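# Re-seat and re-clamp a crooked part on the upright plate

## Task

Fix the part that sits askew on the vertical plate: get it onto both locating pins and up against the side stop, then clamp it once more so that the strap's heel rests on its step block and the cam lever is closed.

## Robot and tools

Robot: two seven-joint arms, left_arm and right_arm, each ending in a two-finger parallel gripper. Base poses in the scene frame: left_arm at (+0.049, +0.425, 0) m, quat_wxyz (+1.000, 0, 0, +0.002); right_arm at (+0.037, -0.433, 0) m, quat_wxyz (+1.000, 0, 0, +0.017). A two-camera stand sits on the floor behind the arms.

Frames: the scene frame has its origin at table-top height, halfway between the nominal bases, +x pointing out over the table, +z up, and left_arm on the +y side (image left/right do not match arm names). Reported hand positions (m), quat_wxyz and velocities (m/s, rad/s) use the scene frame and can be a few cm off. Motion offsets instead use each arm's own Hand target axes: the fingers point along gripper +z and open and close along gripper y. end_effector_position is the point between the closed pads, roughly 2 cm behind the tips; closing pushes the tips about 10 mm further along +z, mostly while the pads are more than 40 mm apart.

Row format (used by execute_actions and move): one flat list of 14 numbers, each in [-1, 1], always for both arms: dx, dy, dz, rx, ry, rz, opening for left_arm, then the same seven for right_arm. The six pose numbers are an offset, not a pose: they count from that arm's Hand target as it stood when the action or move began (never from the previous row), along that Hand target's axes; 1.0 equals 0.6 m or 180 degrees, and rx, ry, rz together form one rotation vector. Opening is absolute: +1 fully open (0.084 m), -1 closed. All six pose zeros re-request the current Hand target. An opening of 0 is a real half-open command, so resend the present opening to leave a gripper alone.

execute_actions(actions, cameras): actions is a list of actions; each action is a table of up to 15 rows, one per 1/30 s step (0.5 s per action), a short table repeating its last row. Results include step readings of end_effector_position. cameras: list of names, ["all"], [] for none; null/omitted gives all only for an empty actions list. An unknown camera name invalidates the call. An empty list returns the current state and images.

move(target, speed, blend, opening_speed, blocking, cameras): drives each gripper in a straight line toward target, either one 14-number row or up to 15 rows, every row an offset from the same starting Hand targets. speed: m/s, 0.002 to 1, default 0.25 (rotation up to twice that in rad/s), one value or one per target. blend: metres of corner rounding per target; 0 means stop there. opening_speed: at least 0.2 per second on the -1..1 scale. blocking=false returns after about 0.5 s while the move runs on. Total path time is capped at 10 s. Paths do not avoid obstacles; faster moves stray more and hit harder, and aiming far past a contact presses harder. The extra "move:" line reports the ending (done = within 3 mm and 2 degrees and at rest, off_target, moving, held, fault) and limits (paced = pose clipped, held = steps withheld). Neither done nor off_target tells you about contact.

wait(seconds 0 to 10): lets time run with commands held. stop(): brakes a running move. zoom_image(camera, region=[x0, y0, x1, y1]): pixel box, at most 504x504, on one of cam_head_left, cam_head_right, cam_high, cam_low, cam_left_wrist, cam_right_wrist (all 896x504), only from the newest images. clear_fault(arm): clears a reported torque fault on left_arm or right_arm. finished_scene(scene): ends the scene for good; the part must stay seated and clamped with no robot help.

Control behaviour: each step the command is clipped to within 70 mm and 16 degrees of the measured gripper pose; Hand target in results is the last commanded pose after the clip, and new offsets start from it. A gripper may settle short; resend the gap as an offset. A blocked arm keeps pushing until you command its target back past the gripper. Large wrist turns can swing the elbow. Elbow range -0.192 to 3.927 rad (straight at 2.742); wrist pitch -1.693 to 3.142.

Result lines: end_effector_position/quat/velocities per arm; Joint velocities marked within noise when still; Joint positions (last value = finger opening in m); joint torques (total drive output, offset and noisy, positive toward larger joint value); Tool commands; grip_measured on the -1..1 scale; Wrist depth as 7x7 cells of distance in mm (172 to 3000, "-" unknown); MOTOR HOT at 65 C.

Gripping: to hold, command an opening clearly below grip_measured; about 24 N per pad for parts up to roughly 6 cm wide.

Avoid: anything leaving the table, drops, releasing moving parts, slams or hard pushes on fixed or heavy items, and any contact or squeeze between the two arms (including one gripper closing on the other's fingers). Contact torque at a joint's limit (waist 43.7, shoulder 43.8, upper arm roll 27.9, elbow 27.9, forearm roll 27.9, wrist pitch 15, wrist roll 15.7 N m) or a motor stuck at its torque limit for 1 s causes a TORQUE FAULT needing clear_fault. Long holds, stretched reach or pushing at unreachable poses heat motors; at 80 C the arm brakes for 30 to 60 s. The clearance check may hold commands that bring the arms close.

Each tool is called after ">>>" by a JSON object that holds its "method" and its "body", one argument or row to a line.

## Session

>>> {"method": "execute_actions", "body": {
  "actions": []
}}

Scene clock: 0.00 s.
left_arm: end_effector_position=(+0.6315, +0.8567, +0.1788) grip_measured=+1.00 end_effector_quat_wxyz=(-0.166, +0.742, -0.491, +0.425) | right_arm: end_effector_position=(+0.2650, +0.2047, +0.2755) grip_measured=+1.00 end_effector_quat_wxyz=(-0.275, +0.629, +0.387, +0.615)
Joint positions: left_arm=[1.069 0.69 -0.363 1.633 -0.985 0.694 2.715 0.084] | right_arm=[0.965 0.274 0.324 1.103 -2.611 0.733 2.542 0.084]
Joint velocities: within noise
Joint torques (N m): no reading
Wrist depth (mm): cam_left_wrist=[842 931 1050 1186 515 436 374 / 854 953 1069 1188 486 417 354 / 874 963 1088 1184 453 380 335 / 881 976 1103 488 424 366 318 / 896 994 1116 472 398 340 303 / 908 1026 1116 443 375 323 286 / 922 1029 1139 407 350 307 275] | cam_right_wrist=[384 408 2664 2644 1991 1622 1332 / 2199 566 2585 2604 1979 1593 1307 / 2228 2372 720 2547 1979 1585 1305 / 2257 2220 813 2340 1940 1560 1290 / 2228 2199 2839 2317 1898 1539 1278 / 2333 2389 2923 2264 1799 1526 1271 / 659 701 755 801 861 1437 1257]
Hand target: left_arm +0.6315, +0.8567, +0.1788; -0.166, +0.742, -0.491, +0.425 | right_arm +0.2650, +0.2047, +0.2755; -0.275, +0.629, +0.387, +0.615
Tool commands: left_gripper/opening=+1.0 right_gripper/opening=+1.0

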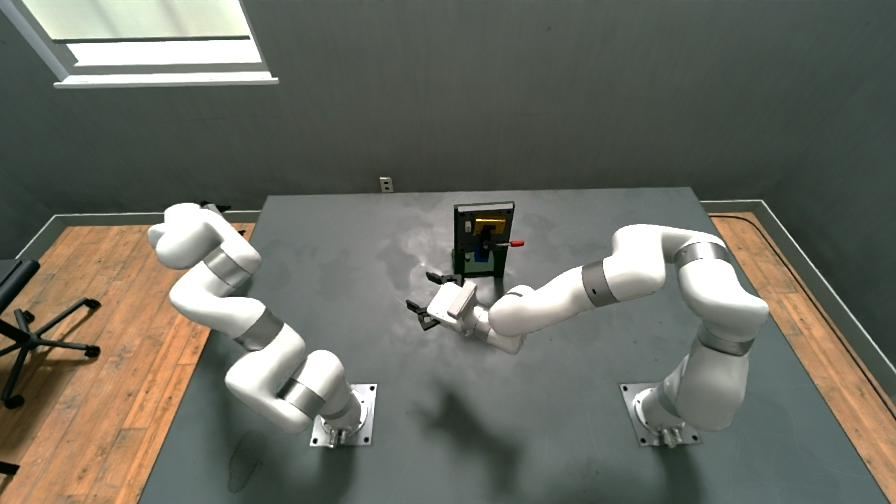

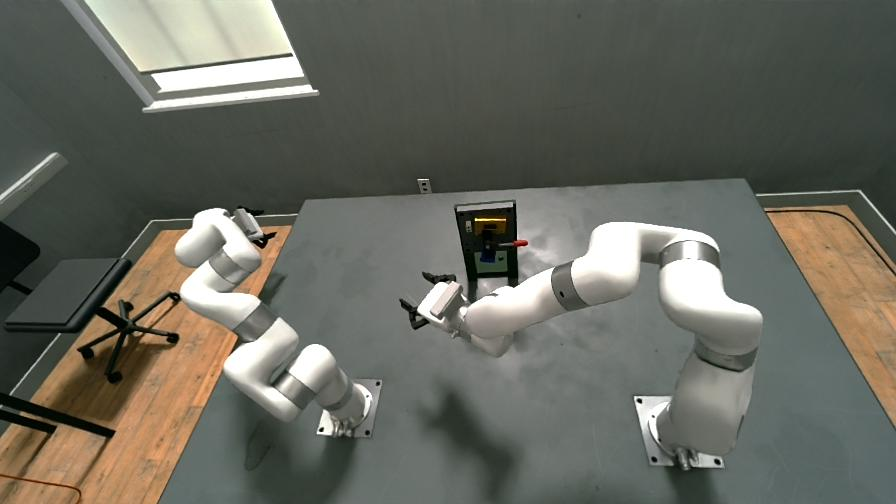

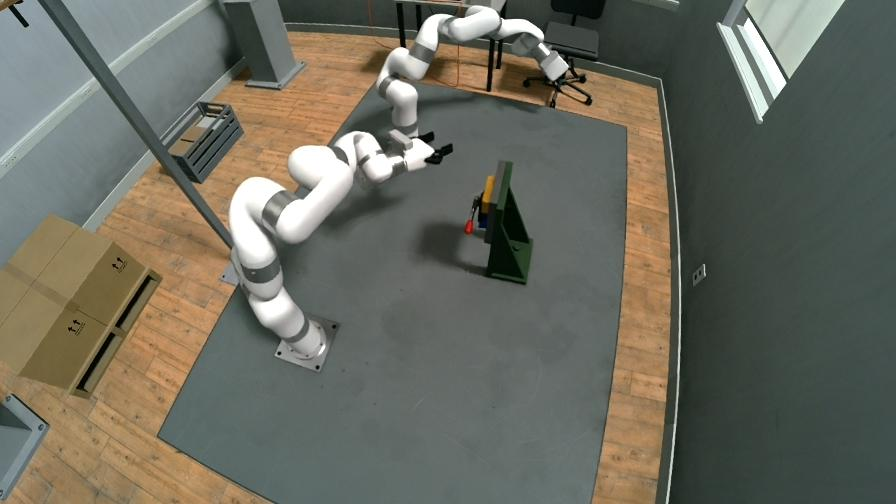

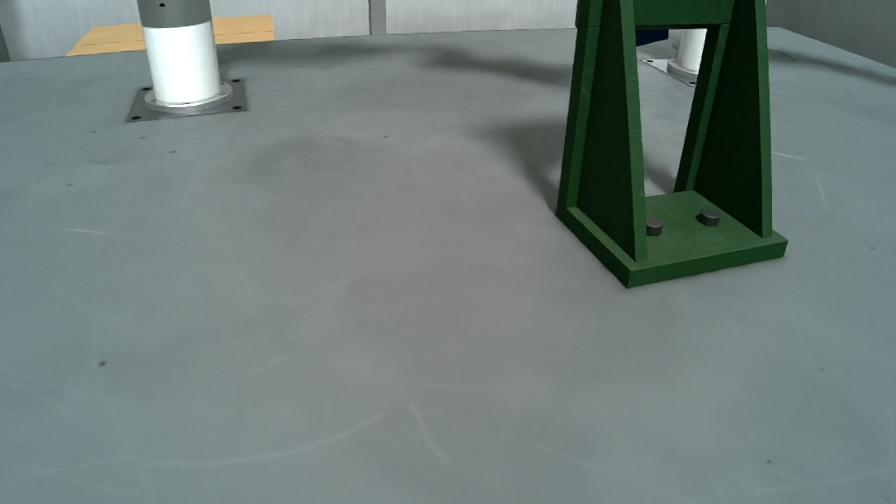

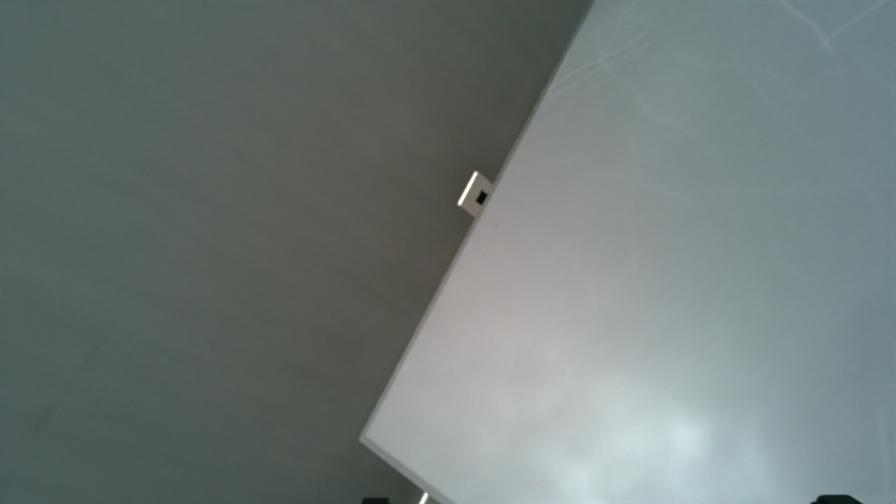

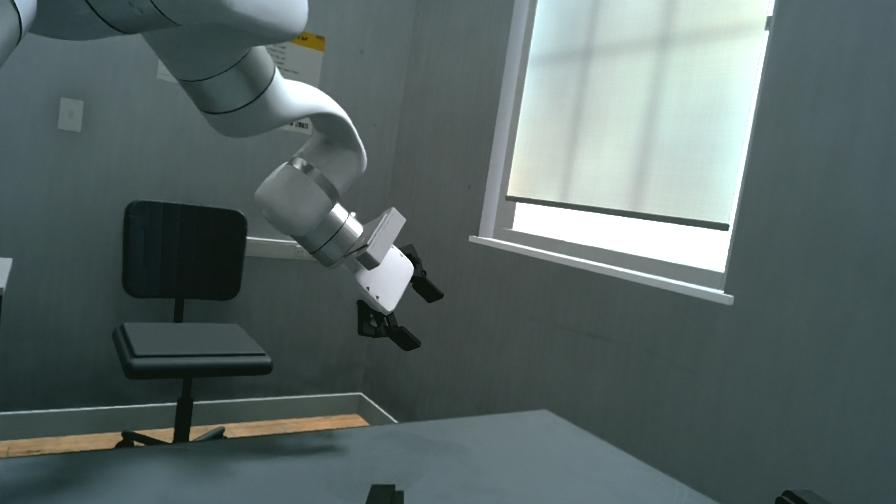

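>>> {"method": "zoom_image", "body": {
  "camera": "cam_head_left",
  "region": [430, 190, 550, 290]
}}

>>> {"method": "zoom_image", "body": {
  "camera": "cam_head_right",
  "region": [430, 190, 550, 290]
}}

>>> {"method": "zoom_image", "body": {
  "camera": "cam_high",
  "region": [440, 140, 560, 300]
}}

Scaled by 4.200 from the camera's 896x504 image, which has a finer 1280x720 frame.

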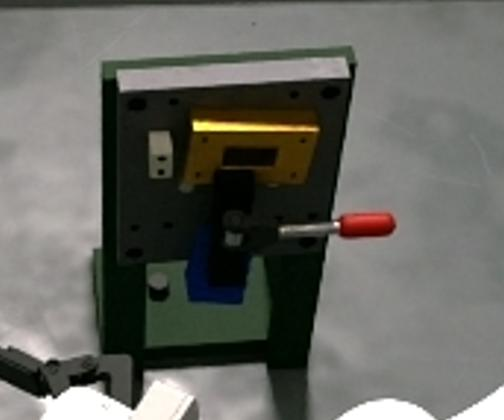

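Scaled by 4.200 from the camera's 896x504 image, which has a finer 1280x720 frame.

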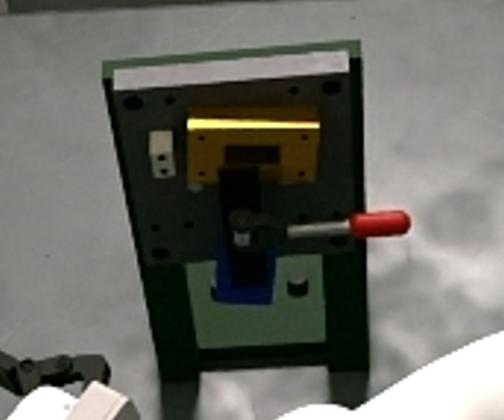

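Scaled by 3.150 from the camera's 896x504 image, which has a finer 1280x720 frame.

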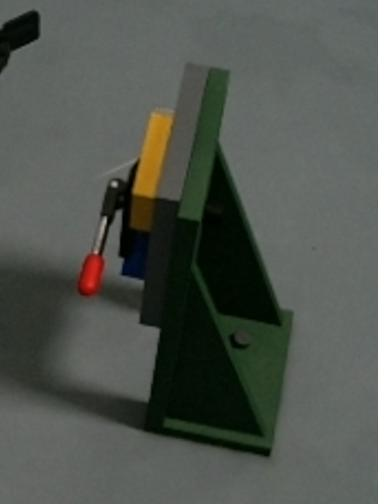

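>>> {"method": "move", "body": {
  "target": [0,0,0,0,0,0,1, 0.053,0.082,-0.309,-0.3106,0.0066,0.0526,1],
  "speed": 0.3,
  "cameras": ["cam_right_wrist","cam_head_left"]
}}

Scene clock: 73.13 s.
left_arm: end_effector_position=(+0.6315, +0.8567, +0.1788) grip_measured=+1.00 end_effector_quat_wxyz=(-0.166, +0.742, -0.491, +0.425) | right_arm: end_effector_position=(+0.2000, +0.0299, +0.3305) grip_measured=+1.00 end_effector_quat_wxyz=(+0.000, +0.707, +0.000, +0.707)
Joint positions: left_arm=[1.069 0.69 -0.363 1.633 -0.985 0.694 2.715 0.084] | right_arm=[1.27 0.209 0.518 1.046 -1.488 1.82 2.301 0.084]
Joint torques (N m): left_arm=[-0.22 -28.03 -4.46 21.97 0.26 -0.77 0.18] | right_arm=[5.27 -20.77 6.3 18.46 1.58 1.53 1.48]
Wrist depth (mm): cam_left_wrist=[844 930 1043 1196 515 437 374 / 849 949 1067 1190 487 416 355 / 867 962 1084 1188 454 380 335 / 877 974 1110 490 423 364 319 / 900 988 1117 472 399 340 303 / 910 1017 1119 442 375 323 286 / 914 1029 1145 407 349 308 275] | cam_right_wrist=[1499 1487 1499 1496 1499 1487 1471 / 1480 1477 1487 1506 1487 1487 1474 / 1487 1493 1509 1477 1493 1490 1493 / 1487 1493 1487 1490 1471 1483 1483 / 1496 1480 1477 1474 1483 1480 1480 / 1477 1480 1487 398 389 1483 1487 / 1471 1458 1474 399 404 1474 1483]
Hand target: left_arm +0.6315, +0.8567, +0.1788; -0.166, +0.742, -0.491, +0.425 | right_arm +0.2000, +0.0299, +0.3305; +0.000, +0.707, +0.000, +0.707
Off the commanded pose: left_arm 0.000 m, 0 deg | right_arm 0.000 m, 0 deg.
move: done
Images, in order (width x height): cam_head_left 896x504, cam_right_wrist 896x504.

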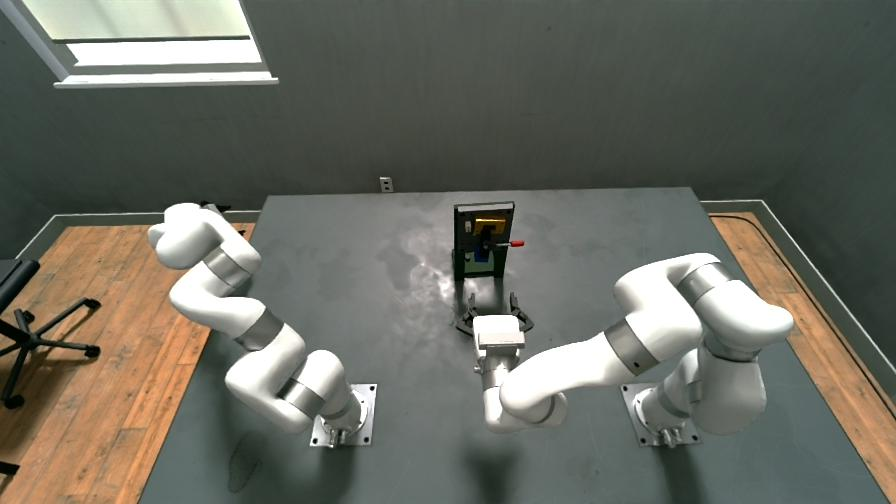

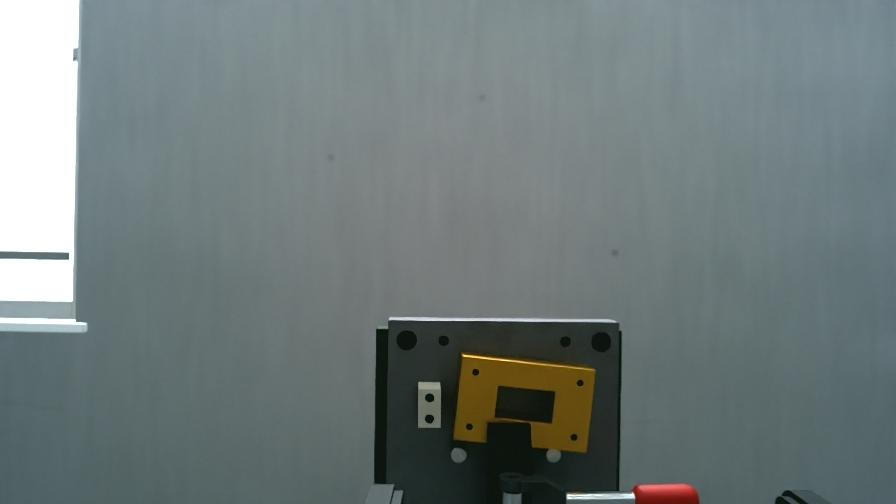

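>>> {"method": "move", "body": {
  "target": [0,0,0,0,0,0,1, -0.2,0,0,0,0,0,1],
  "speed": 0.3,
  "cameras": ["cam_right_wrist"]
}}

>>> {"method": "zoom_image", "body": {
  "camera": "cam_right_wrist",
  "region": [360, 130, 720, 400]
}}

Scene clock: 79.40 s.
left_arm: end_effector_position=(+0.6315, +0.8567, +0.1788) grip_measured=+1.00 end_effector_quat_wxyz=(-0.166, +0.742, -0.491, +0.425) | right_arm: end_effector_position=(+0.1999, +0.0299, +0.2105) grip_measured=+1.00 end_effector_quat_wxyz=(+0.000, +0.707, +0.000, +0.707)
Joint positions: left_arm=[1.069 0.69 -0.363 1.633 -0.985 0.694 2.715 0.084] | right_arm=[1.308 0.482 0.488 1.043 -1.519 1.868 2.562 0.084]
Joint torques (N m): left_arm=[-0.07 -27.89 -4.43 21.88 0.16 -0.85 0.2] | right_arm=[4.81 -25.62 -0.47 15.44 -4.07 1.8 1.46]
Wrist depth (mm): cam_left_wrist=[840 930 1036 1186 514 437 373 / 854 949 1069 1201 487 416 353 / 869 961 1079 1180 454 380 335 / 880 980 1103 489 424 365 318 / 897 992 1116 471 399 340 303 / 906 1017 1108 442 374 323 286 / 922 1031 1141 406 350 308 274] | cam_right_wrist=[1480 1506 1496 1496 1483 1490 1496 / 1496 1503 1499 1490 1474 1487 1483 / 1490 1490 1499 398 405 1493 1477 / 1483 1496 1499 399 402 1487 1462 / 1474 1480 1465 399 406 1496 1490 / 1493 1493 1490 398 406 1487 1474 / 787 794 735 692 426 830 836]
Hand target: left_arm +0.6315, +0.8567, +0.1788; -0.166, +0.742, -0.491, +0.425 | right_arm +0.1999, +0.0299, +0.2105; +0.000, +0.707, +0.000, +0.707
Off the commanded pose: left_arm 0.000 m, 0 deg | right_arm 0.000 m, 0 deg.
move: done
Images, in order (width x height): cam_right_wrist 896x504.

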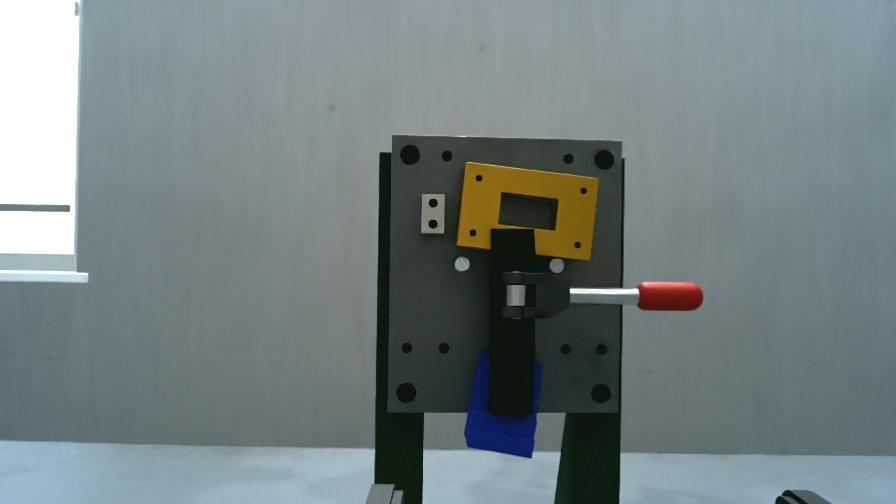

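Scaled by 1.400 from the camera's 896x504 image, which has a finer 1280x720 frame.

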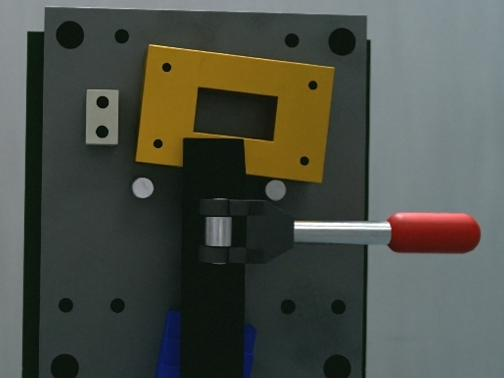

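>>> {"method": "move", "body": {
  "target": [0.5977,0.4123,-0.1935,-0.2932,0.3391,-0.1184,1, 0,0.063,0.2,0,0,0,1],
  "speed": 0.3,
  "cameras": ["cam_right_wrist","cam_left_wrist","cam_head_left"]
}}

>>> {"method": "zoom_image", "body": {
  "camera": "cam_right_wrist",
  "region": [260, 60, 700, 500]
}}

Scene clock: 132.00 s.
left_arm: end_effector_position=(+0.4498, +0.4503, +0.2502) grip_measured=+1.00 end_effector_quat_wxyz=(+0.500, +0.500, -0.500, +0.499) | right_arm: end_effector_position=(+0.3199, -0.0078, +0.2104) grip_measured=+1.00 end_effector_quat_wxyz=(+0.000, +0.707, +0.000, +0.707)
Joint positions: left_arm=[1.154 0.465 -0.562 1.118 -0.93 1.824 2.427 0.084] | right_arm=[1.106 0.345 0.372 0.867 -1.703 1.633 2.588 0.084]
Joint torques (N m): left_arm=[-10.39 -15.59 -6.86 12.71 -5.88 3.33 0.56] | right_arm=[-5.6 -43.94 -2.55 10.63 -3.92 0.28 1.36]
Wrist depth (mm): cam_left_wrist=[1847 2519 2556 2547 2547 2528 2556 / 1847 2538 2538 2547 2510 755 732 / 1862 2519 2556 2556 2474 952 693 / 1867 2528 2556 502 2483 1028 925 / 1862 2538 2501 547 2547 625 591 / 1867 2556 2538 536 1408 543 562 / 1745 983 977 897 984 985 984] | cam_right_wrist=[1377 1375 1353 1366 1369 1361 1364 / 1369 1366 280 282 286 1356 1364 / 1358 - 278 263 286 1361 1364 / 1369 - 278 263 285 1372 1358 / 1358 - 279 234 285 1366 1353 / 1369 - 279 280 285 1353 1356 / 1372 - 279 257 304 1364 1353]
Hand target: left_arm +0.4498, +0.4502, +0.2502; +0.500, +0.500, -0.500, +0.499 | right_arm +0.3199, -0.0078, +0.2104; +0.000, +0.707, +0.000, +0.707
Off the commanded pose: left_arm 0.000 m, 0 deg | right_arm 0.000 m, 0 deg.
move: done
Images, in order (width x height): cam_head_left 896x504, cam_left_wrist 896x504, cam_right_wrist 896x504.

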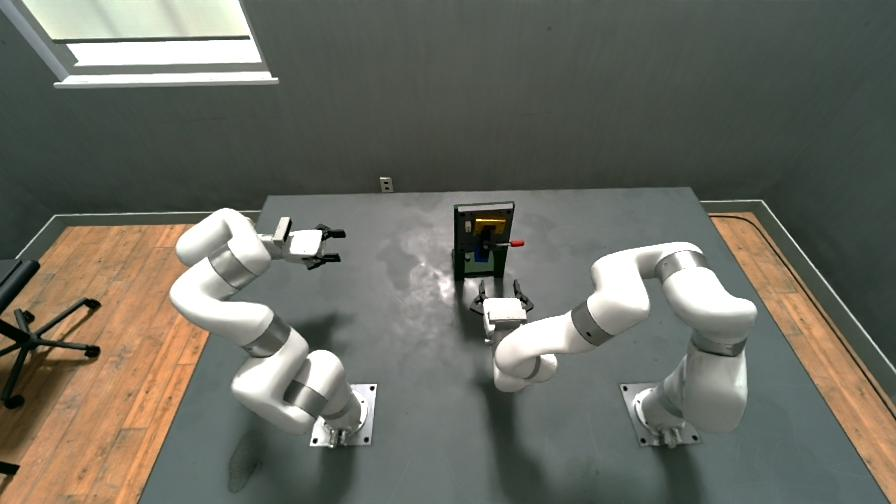

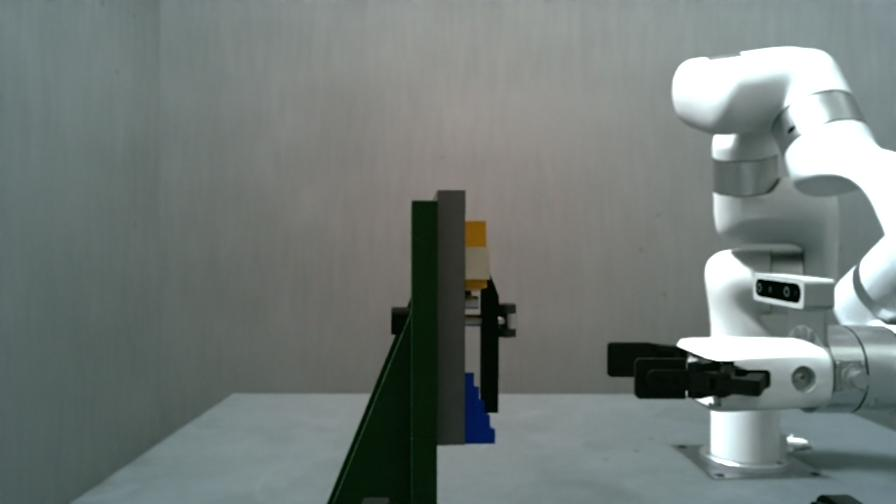

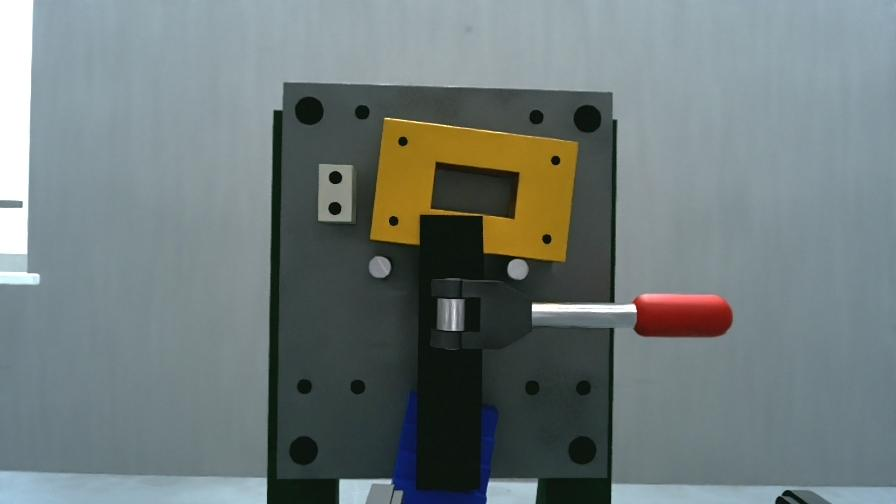

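Scaled by 1.145 from the camera's 896x504 image, which has a finer 1280x720 frame.

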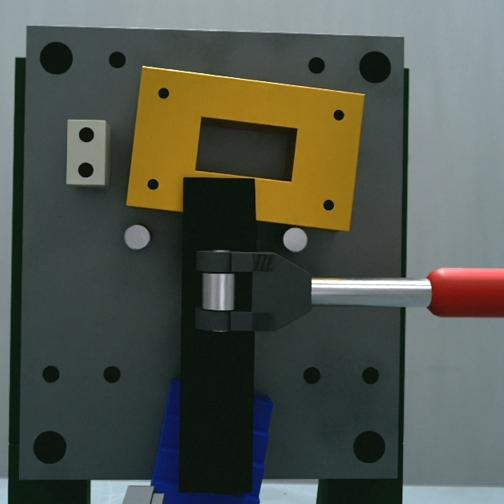

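>>> {"method": "zoom_image", "body": {
  "camera": "cam_left_wrist",
  "region": [330, 170, 620, 470]
}}

Scaled by 1.680 from the camera's 896x504 image, which has a finer 1280x720 frame.

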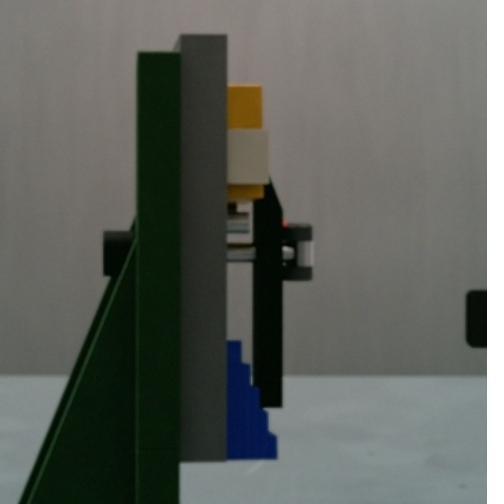

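>>> {"method": "move", "body": {
  "target": [0,0,-0.16,0,0,0,1, -0.15,0,0,0,0,0,1],
  "speed": 0.3,
  "cameras": ["cam_right_wrist","cam_left_wrist"]
}}

>>> {"method": "zoom_image", "body": {
  "camera": "cam_right_wrist",
  "region": [340, 140, 580, 380]
}}

>>> {"method": "zoom_image", "body": {
  "camera": "cam_left_wrist",
  "region": [350, 250, 650, 500]
}}

Scene clock: 199.80 s.
left_arm: end_effector_position=(+0.4498, +0.5464, +0.2502) grip_measured=+1.00 end_effector_quat_wxyz=(+0.500, +0.501, -0.500, +0.500) | right_arm: end_effector_position=(+0.3198, -0.0078, +0.1204) grip_measured=+1.00 end_effector_quat_wxyz=(+0.000, +0.707, +0.000, +0.707)
Joint positions: left_arm=[1.203 0.643 -0.495 1.404 -0.811 1.97 2.358 0.084] | right_arm=[1.139 0.608 0.339 0.94 -1.748 1.706 2.759 0.084]
Joint torques (N m): left_arm=[-10 -19.72 -7.07 20.22 1.89 3.16 -0.61] | right_arm=[5.11 -26.39 -1.68 13.09 -3.62 1.9 1.33]
Wrist depth (mm): cam_left_wrist=[1867 2644 2614 2624 2624 2614 2664 / 1862 2595 2604 2624 2654 887 2634 / 1867 2654 2664 2624 2685 792 2696 / 1857 2675 2654 2624 2624 1061 730 / 1852 2604 2614 641 2634 1094 659 / 1872 2585 2664 636 2664 1081 659 / 1749 984 897 890 896 643 653] | cam_right_wrist=[1358 1375 279 261 286 1356 1358 / 1364 - 279 249 284 1353 1361 / 1366 - 279 251 286 1361 1358 / 1364 - 279 263 286 1375 1348 / 1366 - 299 257 306 1372 1358 / 1364 739 300 761 305 1364 1358 / 533 539 300 550 305 561 567]
Hand target: left_arm +0.4498, +0.5462, +0.2502; +0.500, +0.500, -0.500, +0.499 | right_arm +0.3198, -0.0078, +0.1204; +0.000, +0.707, +0.000, +0.707
Off the commanded pose: left_arm 0.000 m, 0 deg | right_arm 0.000 m, 0 deg.
move: done
Images, in order (width x height): cam_left_wrist 896x504, cam_right_wrist 896x504.

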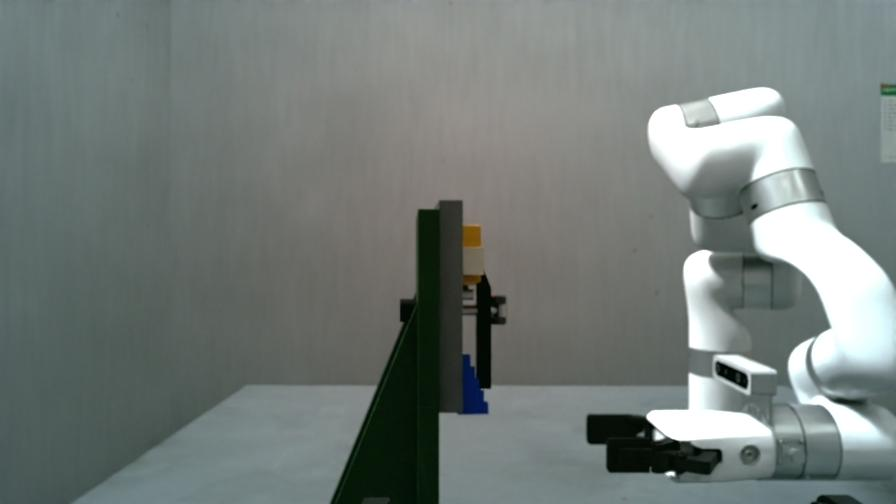

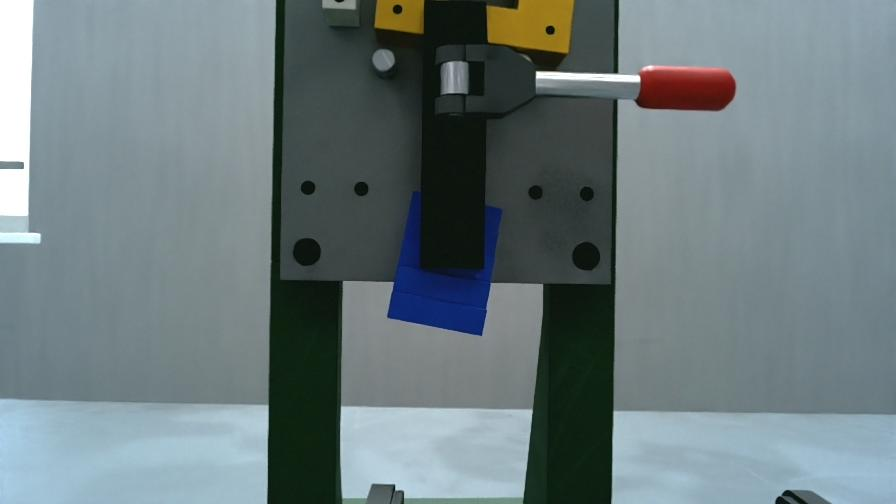

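Scaled by 2.100 from the camera's 896x504 image, which has a finer 1280x720 frame.

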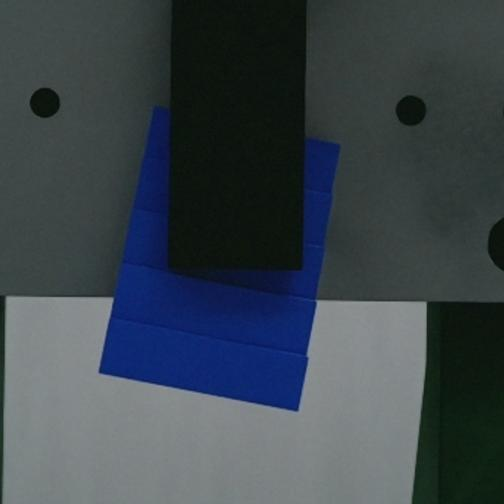

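Scaled by 1.680 from the camera's 896x504 image, which has a finer 1280x720 frame.

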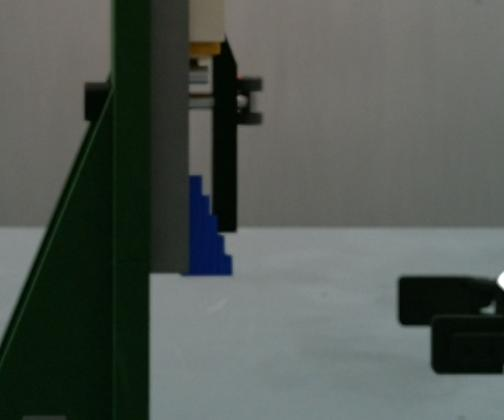

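>>> {"method": "move", "body": {
  "target": [-0.217,0.083,0.5,0,0,0,1, 0,0,0,0,0,0,1],
  "speed": 0.35,
  "cameras": ["cam_left_wrist"]
}}

>>> {"method": "zoom_image", "body": {
  "camera": "cam_left_wrist",
  "region": [300, 100, 600, 400]
}}

Scene clock: 290.70 s.
left_arm: end_effector_position=(+0.3998, +0.2464, +0.1198) grip_measured=+1.00 end_effector_quat_wxyz=(+0.500, +0.500, -0.500, +0.499) | right_arm: end_effector_position=(+0.3198, -0.0078, +0.1204) grip_measured=+1.00 end_effector_quat_wxyz=(+0.000, +0.707, +0.000, +0.707)
Joint positions: left_arm=[0.888 0.583 -0.677 0.7 -1.186 1.313 2.811 0.084] | right_arm=[1.139 0.608 0.339 0.94 -1.748 1.706 2.759 0.084]
Joint torques (N m): left_arm=[-10.61 -11.47 -8 12.41 -4.49 0.93 0.98] | right_arm=[4.57 -26.37 -0.84 12.63 -3.7 1.04 0.72]
Wrist depth (mm): cam_left_wrist=[1935 - 276 2317 2309 2317 671 / 1946 - 276 2333 2309 2317 705 / 1838 275 276 2348 2317 2325 760 / 1745 276 276 2356 2309 2348 2348 / - 275 403 2356 2302 420 354 / - 275 425 953 722 337 321 / 274 276 404 576 579 577 579] | cam_right_wrist=[1369 1375 279 260 285 1361 1375 / 1361 - 279 242 284 1356 1350 / 1369 - 279 251 286 1369 1369 / 1348 - 280 263 285 1366 1353 / 1361 - 299 256 306 1369 1356 / 1364 744 299 760 306 1348 1353 / 533 540 299 547 306 558 566]
Hand target: left_arm +0.3998, +0.2463, +0.1199; +0.500, +0.500, -0.500, +0.499 | right_arm +0.3198, -0.0078, +0.1204; +0.000, +0.707, +0.000, +0.707
Off the commanded pose: left_arm 0.000 m, 0 deg | right_arm 0.000 m, 0 deg.
move: done
Images, in order (width x height): cam_left_wrist 896x504.

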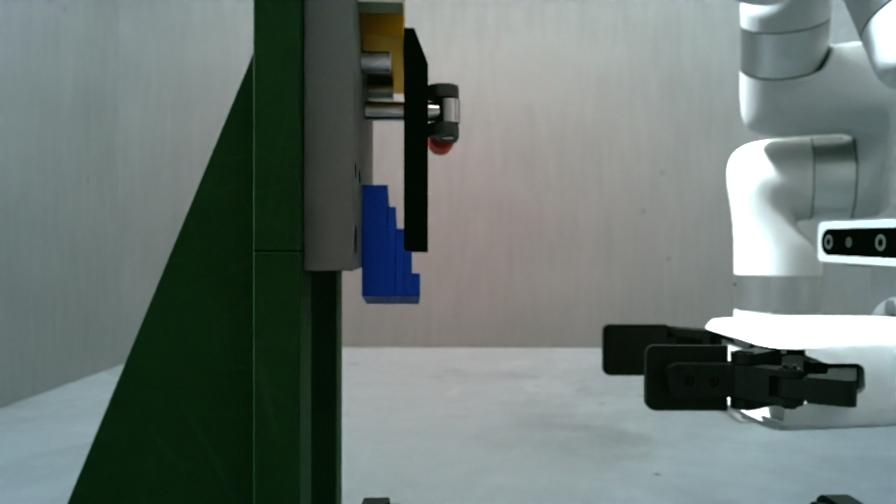

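Scaled by 1.680 from the camera's 896x504 image, which has a finer 1280x720 frame.

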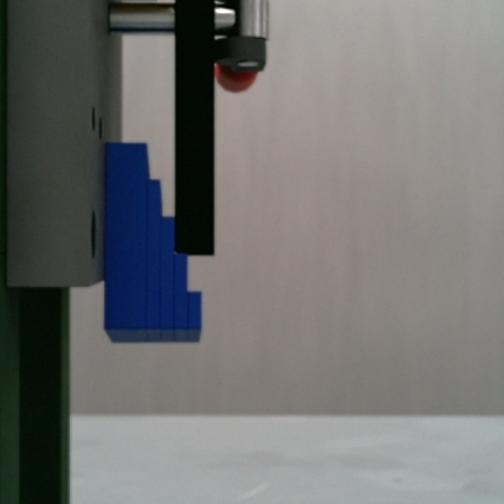

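>>> {"method": "execute_actions", "body": {
  "actions": []
}}

>>> {"method": "zoom_image", "body": {
  "camera": "cam_high",
  "region": [400, 130, 560, 300]
}}

>>> {"method": "zoom_image", "body": {
  "camera": "cam_head_right",
  "region": [400, 200, 560, 340]
}}

>>> {"method": "zoom_image", "body": {
  "camera": "cam_right_wrist",
  "region": [340, 430, 860, 503]
}}

Scene clock: 376.20 s.
left_arm: end_effector_position=(+0.3998, +0.2463, +0.1198) grip_measured=+1.00 end_effector_quat_wxyz=(+0.500, +0.500, -0.500, +0.499) | right_arm: end_effector_position=(+0.3198, -0.0078, +0.1204) grip_measured=+1.00 end_effector_quat_wxyz=(+0.000, +0.707, +0.000, +0.707)
Joint positions: left_arm=[0.888 0.583 -0.677 0.7 -1.186 1.313 2.811 0.084] | right_arm=[1.139 0.608 0.339 0.94 -1.748 1.706 2.759 0.084]
Joint velocities: within noise
Joint torques (N m): left_arm=[-10.36 -11.72 -8.1 12.5 -4.18 1.75 0.84] | right_arm=[4.4 -26.28 0.13 12.95 -3.85 0.75 0.14]
Wrist depth (mm): cam_left_wrist=[1974 - 275 2333 2309 2325 672 / 1968 - 276 2348 2325 2309 707 / 1828 - 276 2333 2333 2325 760 / 1715 275 276 2333 2309 2340 2325 / - 275 403 2309 2348 429 353 / - 275 426 958 719 338 319 / 273 275 405 577 579 578 580] | cam_right_wrist=[1369 1369 279 260 286 1366 1356 / 1356 - 279 241 284 1366 1356 / 1364 - 279 251 286 1358 1348 / 1366 - 279 263 286 1361 1361 / 1358 - 299 257 305 1364 1348 / 1369 739 299 760 306 1350 1358 / 535 540 300 552 306 560 568]
Hand target: left_arm +0.3998, +0.2463, +0.1199; +0.500, +0.500, -0.500, +0.499 | right_arm +0.3198, -0.0078, +0.1204; +0.000, +0.707, +0.000, +0.707
Tool commands: left_gripper/opening=+1.0 right_gripper/opening=+1.0
Off the commanded pose: left_arm 0.000 m, 0 deg | right_arm 0.000 m, 0 deg.

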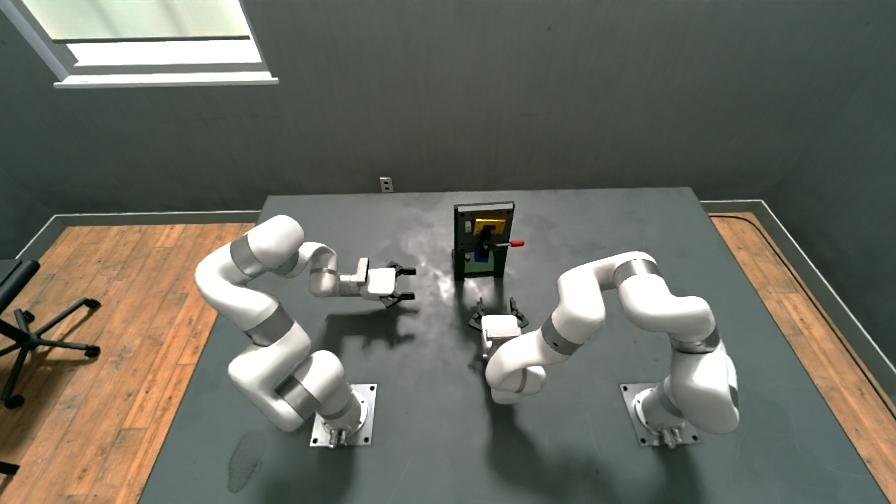

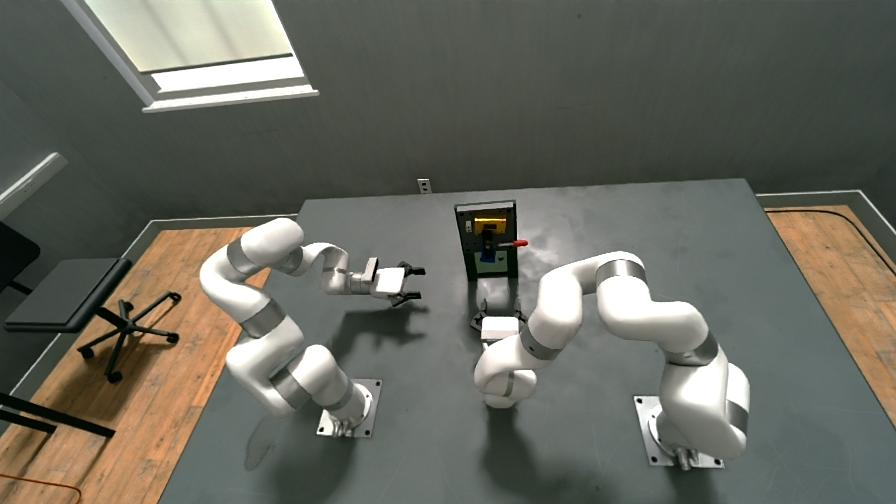

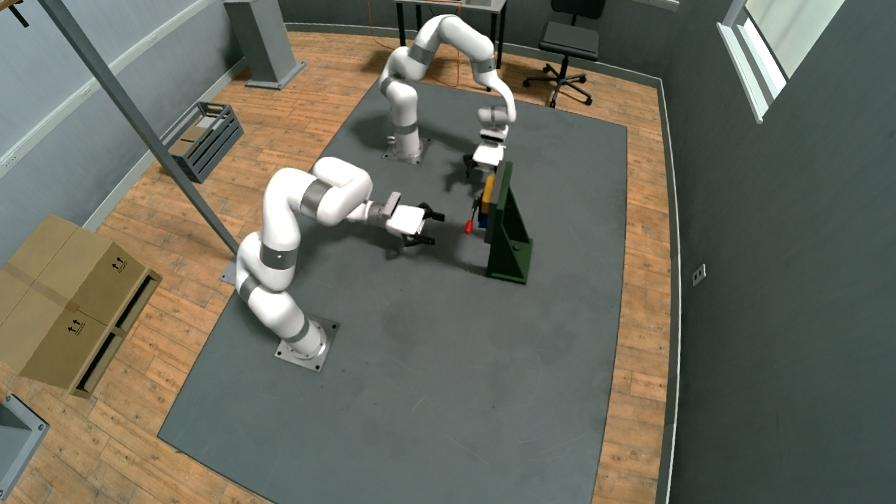

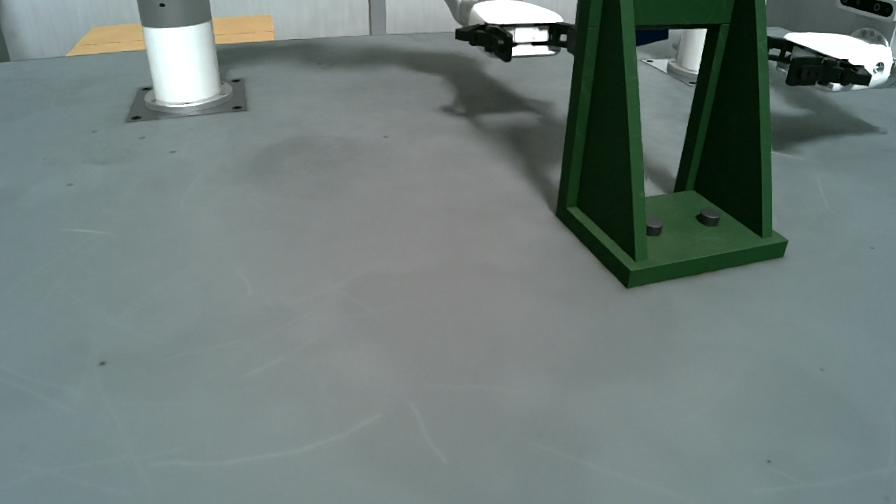

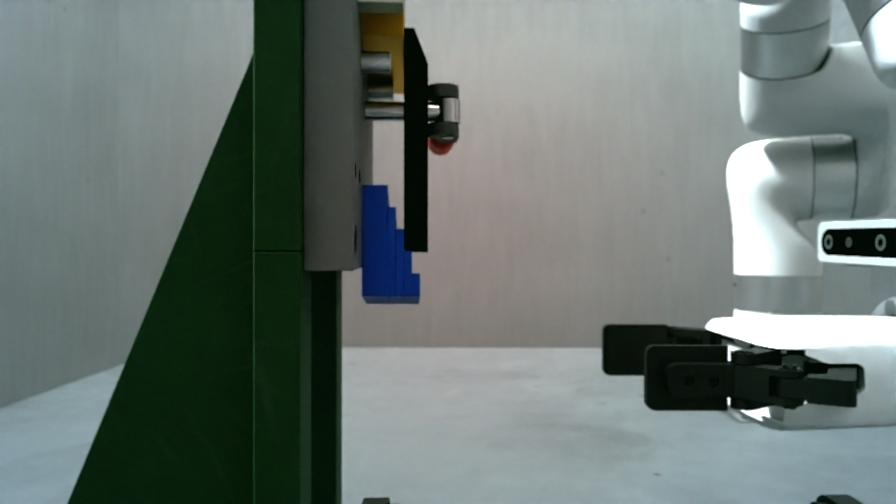

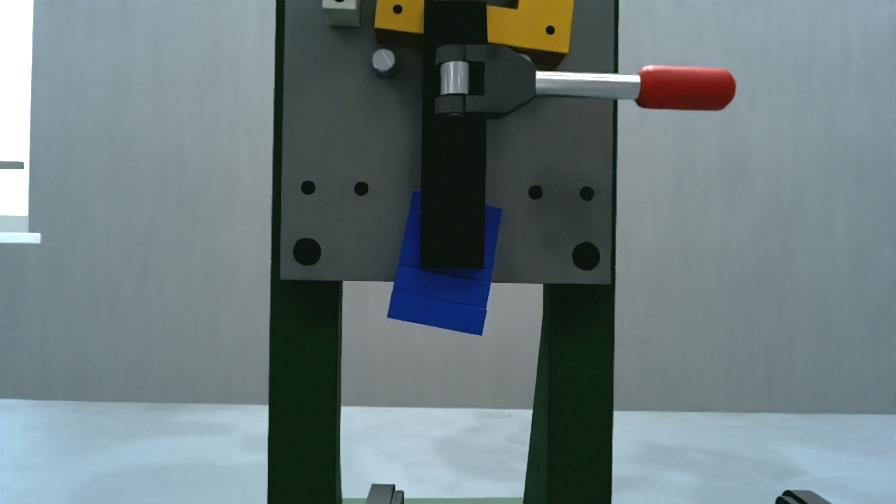

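Scaled by 2.965 from the camera's 896x504 image, which has a finer 1280x720 frame.

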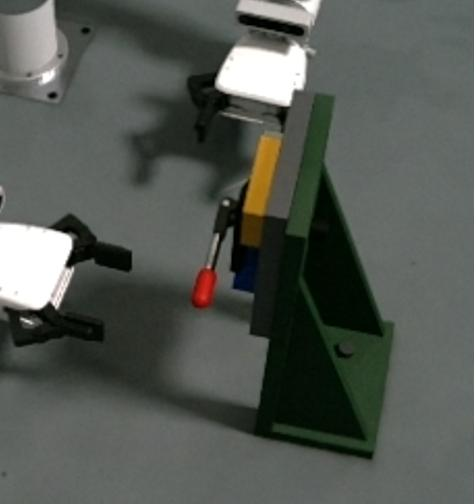

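Scaled by 3.150 from the camera's 896x504 image, which has a finer 1280x720 frame.

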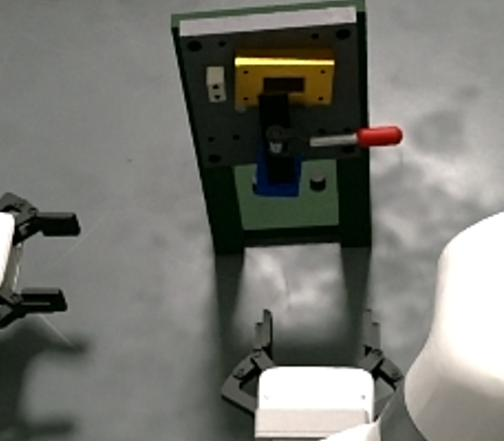

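Region (340, 430, 860, 503) is 520x73 pixels. A region can be at most 504 by 504 pixels.

>>> {"method": "move", "body": {
  "target": [
    [0.0753,0.2163,0.0772,0.5183,0,0,1, 0.3,0.2535,0,0.4497,-0.2597,-0.2597,1],
    [0.0753,0.2163,0.0772,0.5183,0,0,1, 0.3527,0.212,0.1953,0.4497,-0.2597,-0.2597,-0.1]
  ],
  "speed": 0.3,
  "blend": 0.02,
  "cameras": ["cam_right_wrist","cam_left_wrist","cam_head_left"]
}}

Scene clock: 526.43 s.
left_arm: end_effector_position=(+0.3334, +0.2251, +0.1416) grip_measured=+1.00 end_effector_quat_wxyz=(+0.266, +0.645, -0.260, +0.668) | right_arm: end_effector_position=(+0.3200, -0.0958, +0.2246) grip_measured=+1.00 end_effector_quat_wxyz=(-0.117, +0.770, +0.436, +0.451)
Joint positions: left_arm=[0.99 0.121 -1.095 -0.052 -2.478 1.623 3.297 0.084] | right_arm=[0.8 -0.367 -0.052 0.568 -2.528 0.044 2.261 0.084]
Joint torques (N m): left_arm=[3.79 0.27 1.38 8.77 4.47 1.05 1.01] | right_arm=[5.17 -4.13 -4.11 19.21 -2.39 -0.06 1.54]
Wrist depth (mm): cam_left_wrist=[1166 1327 1483 331 351 2348 2106 / 1172 1325 1474 331 347 2340 2119 / 1153 1322 1471 329 350 2309 2158 / 1155 1315 1477 329 349 2397 2119 / 1160 1315 1477 329 348 2325 2132 / 1145 1305 1420 347 452 1036 1026 / 1128 703 631 345 451 699 695] | cam_right_wrist=[848 946 2249 1166 255 233 202 / 369 746 837 914 245 231 217 / 322 601 673 677 268 247 237 / 495 527 570 596 289 269 1143 / 441 468 502 491 488 279 659 / 387 412 435 455 462 325 569 / 349 372 389 410 414 443 489]
Hand target: left_arm +0.3334, +0.2250, +0.1415; +0.266, +0.645, -0.260, +0.668 (not the last commanded pose) | right_arm +0.3200, -0.0958, +0.2246; -0.117, +0.770, +0.436, +0.451 (not the last commanded pose)
Tool commands: left_gripper/opening=+1.0 right_gripper/opening=+1.0
Off the commanded pose: left_arm 0.072 m, 47 deg | right_arm 0.164 m, 44 deg.
led back after a hold (left arm): the arm was led back toward your command in small steps, so it may still be short of it.
move: held (left_arm; a check stopped the path), off_target (right_arm; braked when a check withheld steps of left_arm); path passed 0 of 2 targets; target 2's new opening was not sent; limits=held
pose unreachable (left arm): on one or more control steps of this call, first in action 0 (counted from 0), this arm could not follow its commanded pose, so it was not sent that pose on those steps. It may still have moved: this result reports where it is.
cause: moving toward the commanded pose would bring two parts of the arm too close to each other (joints 2 (shoulder) to 6 (wrist pitch) lie between them).
Images, in order (width x height): cam_head_left 896x504, cam_left_wrist 896x504, cam_right_wrist 896x504.

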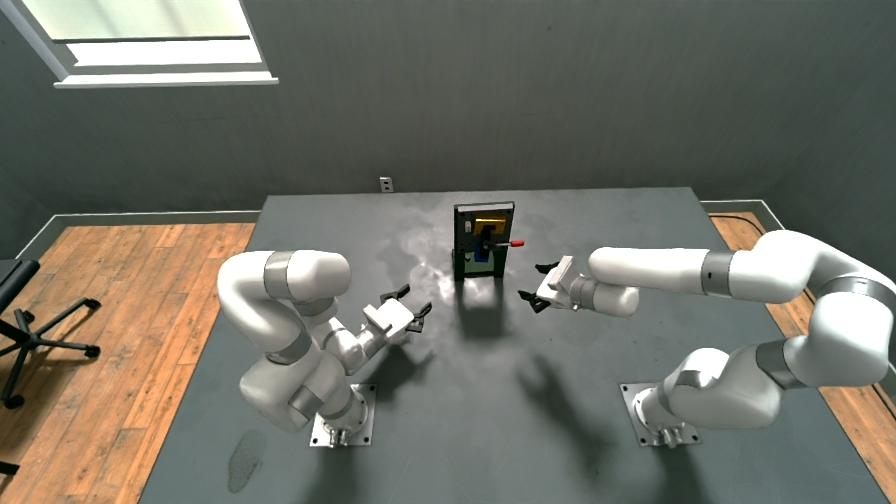

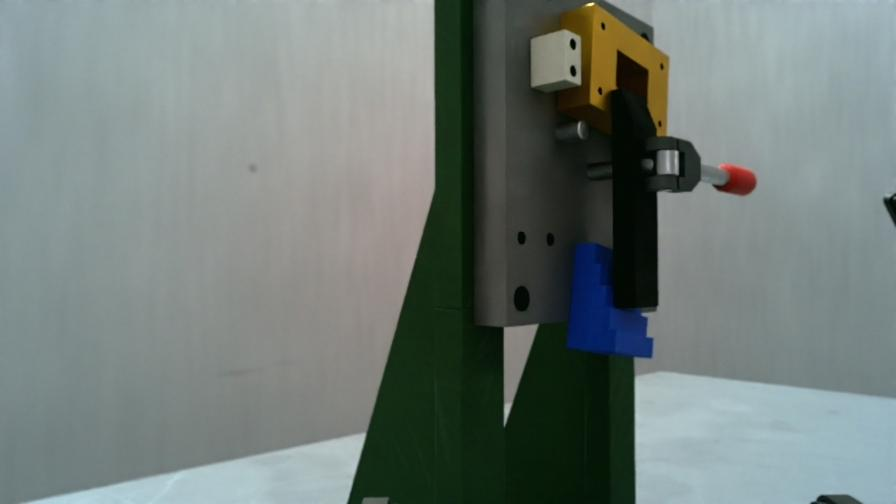

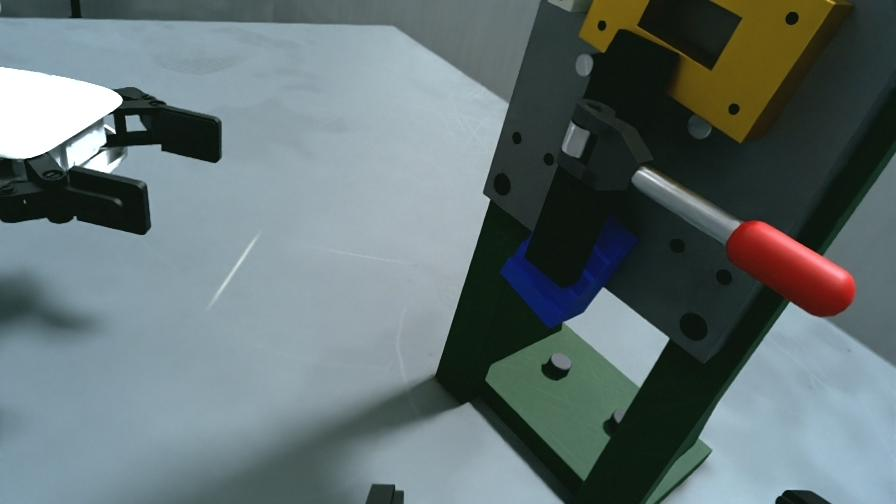

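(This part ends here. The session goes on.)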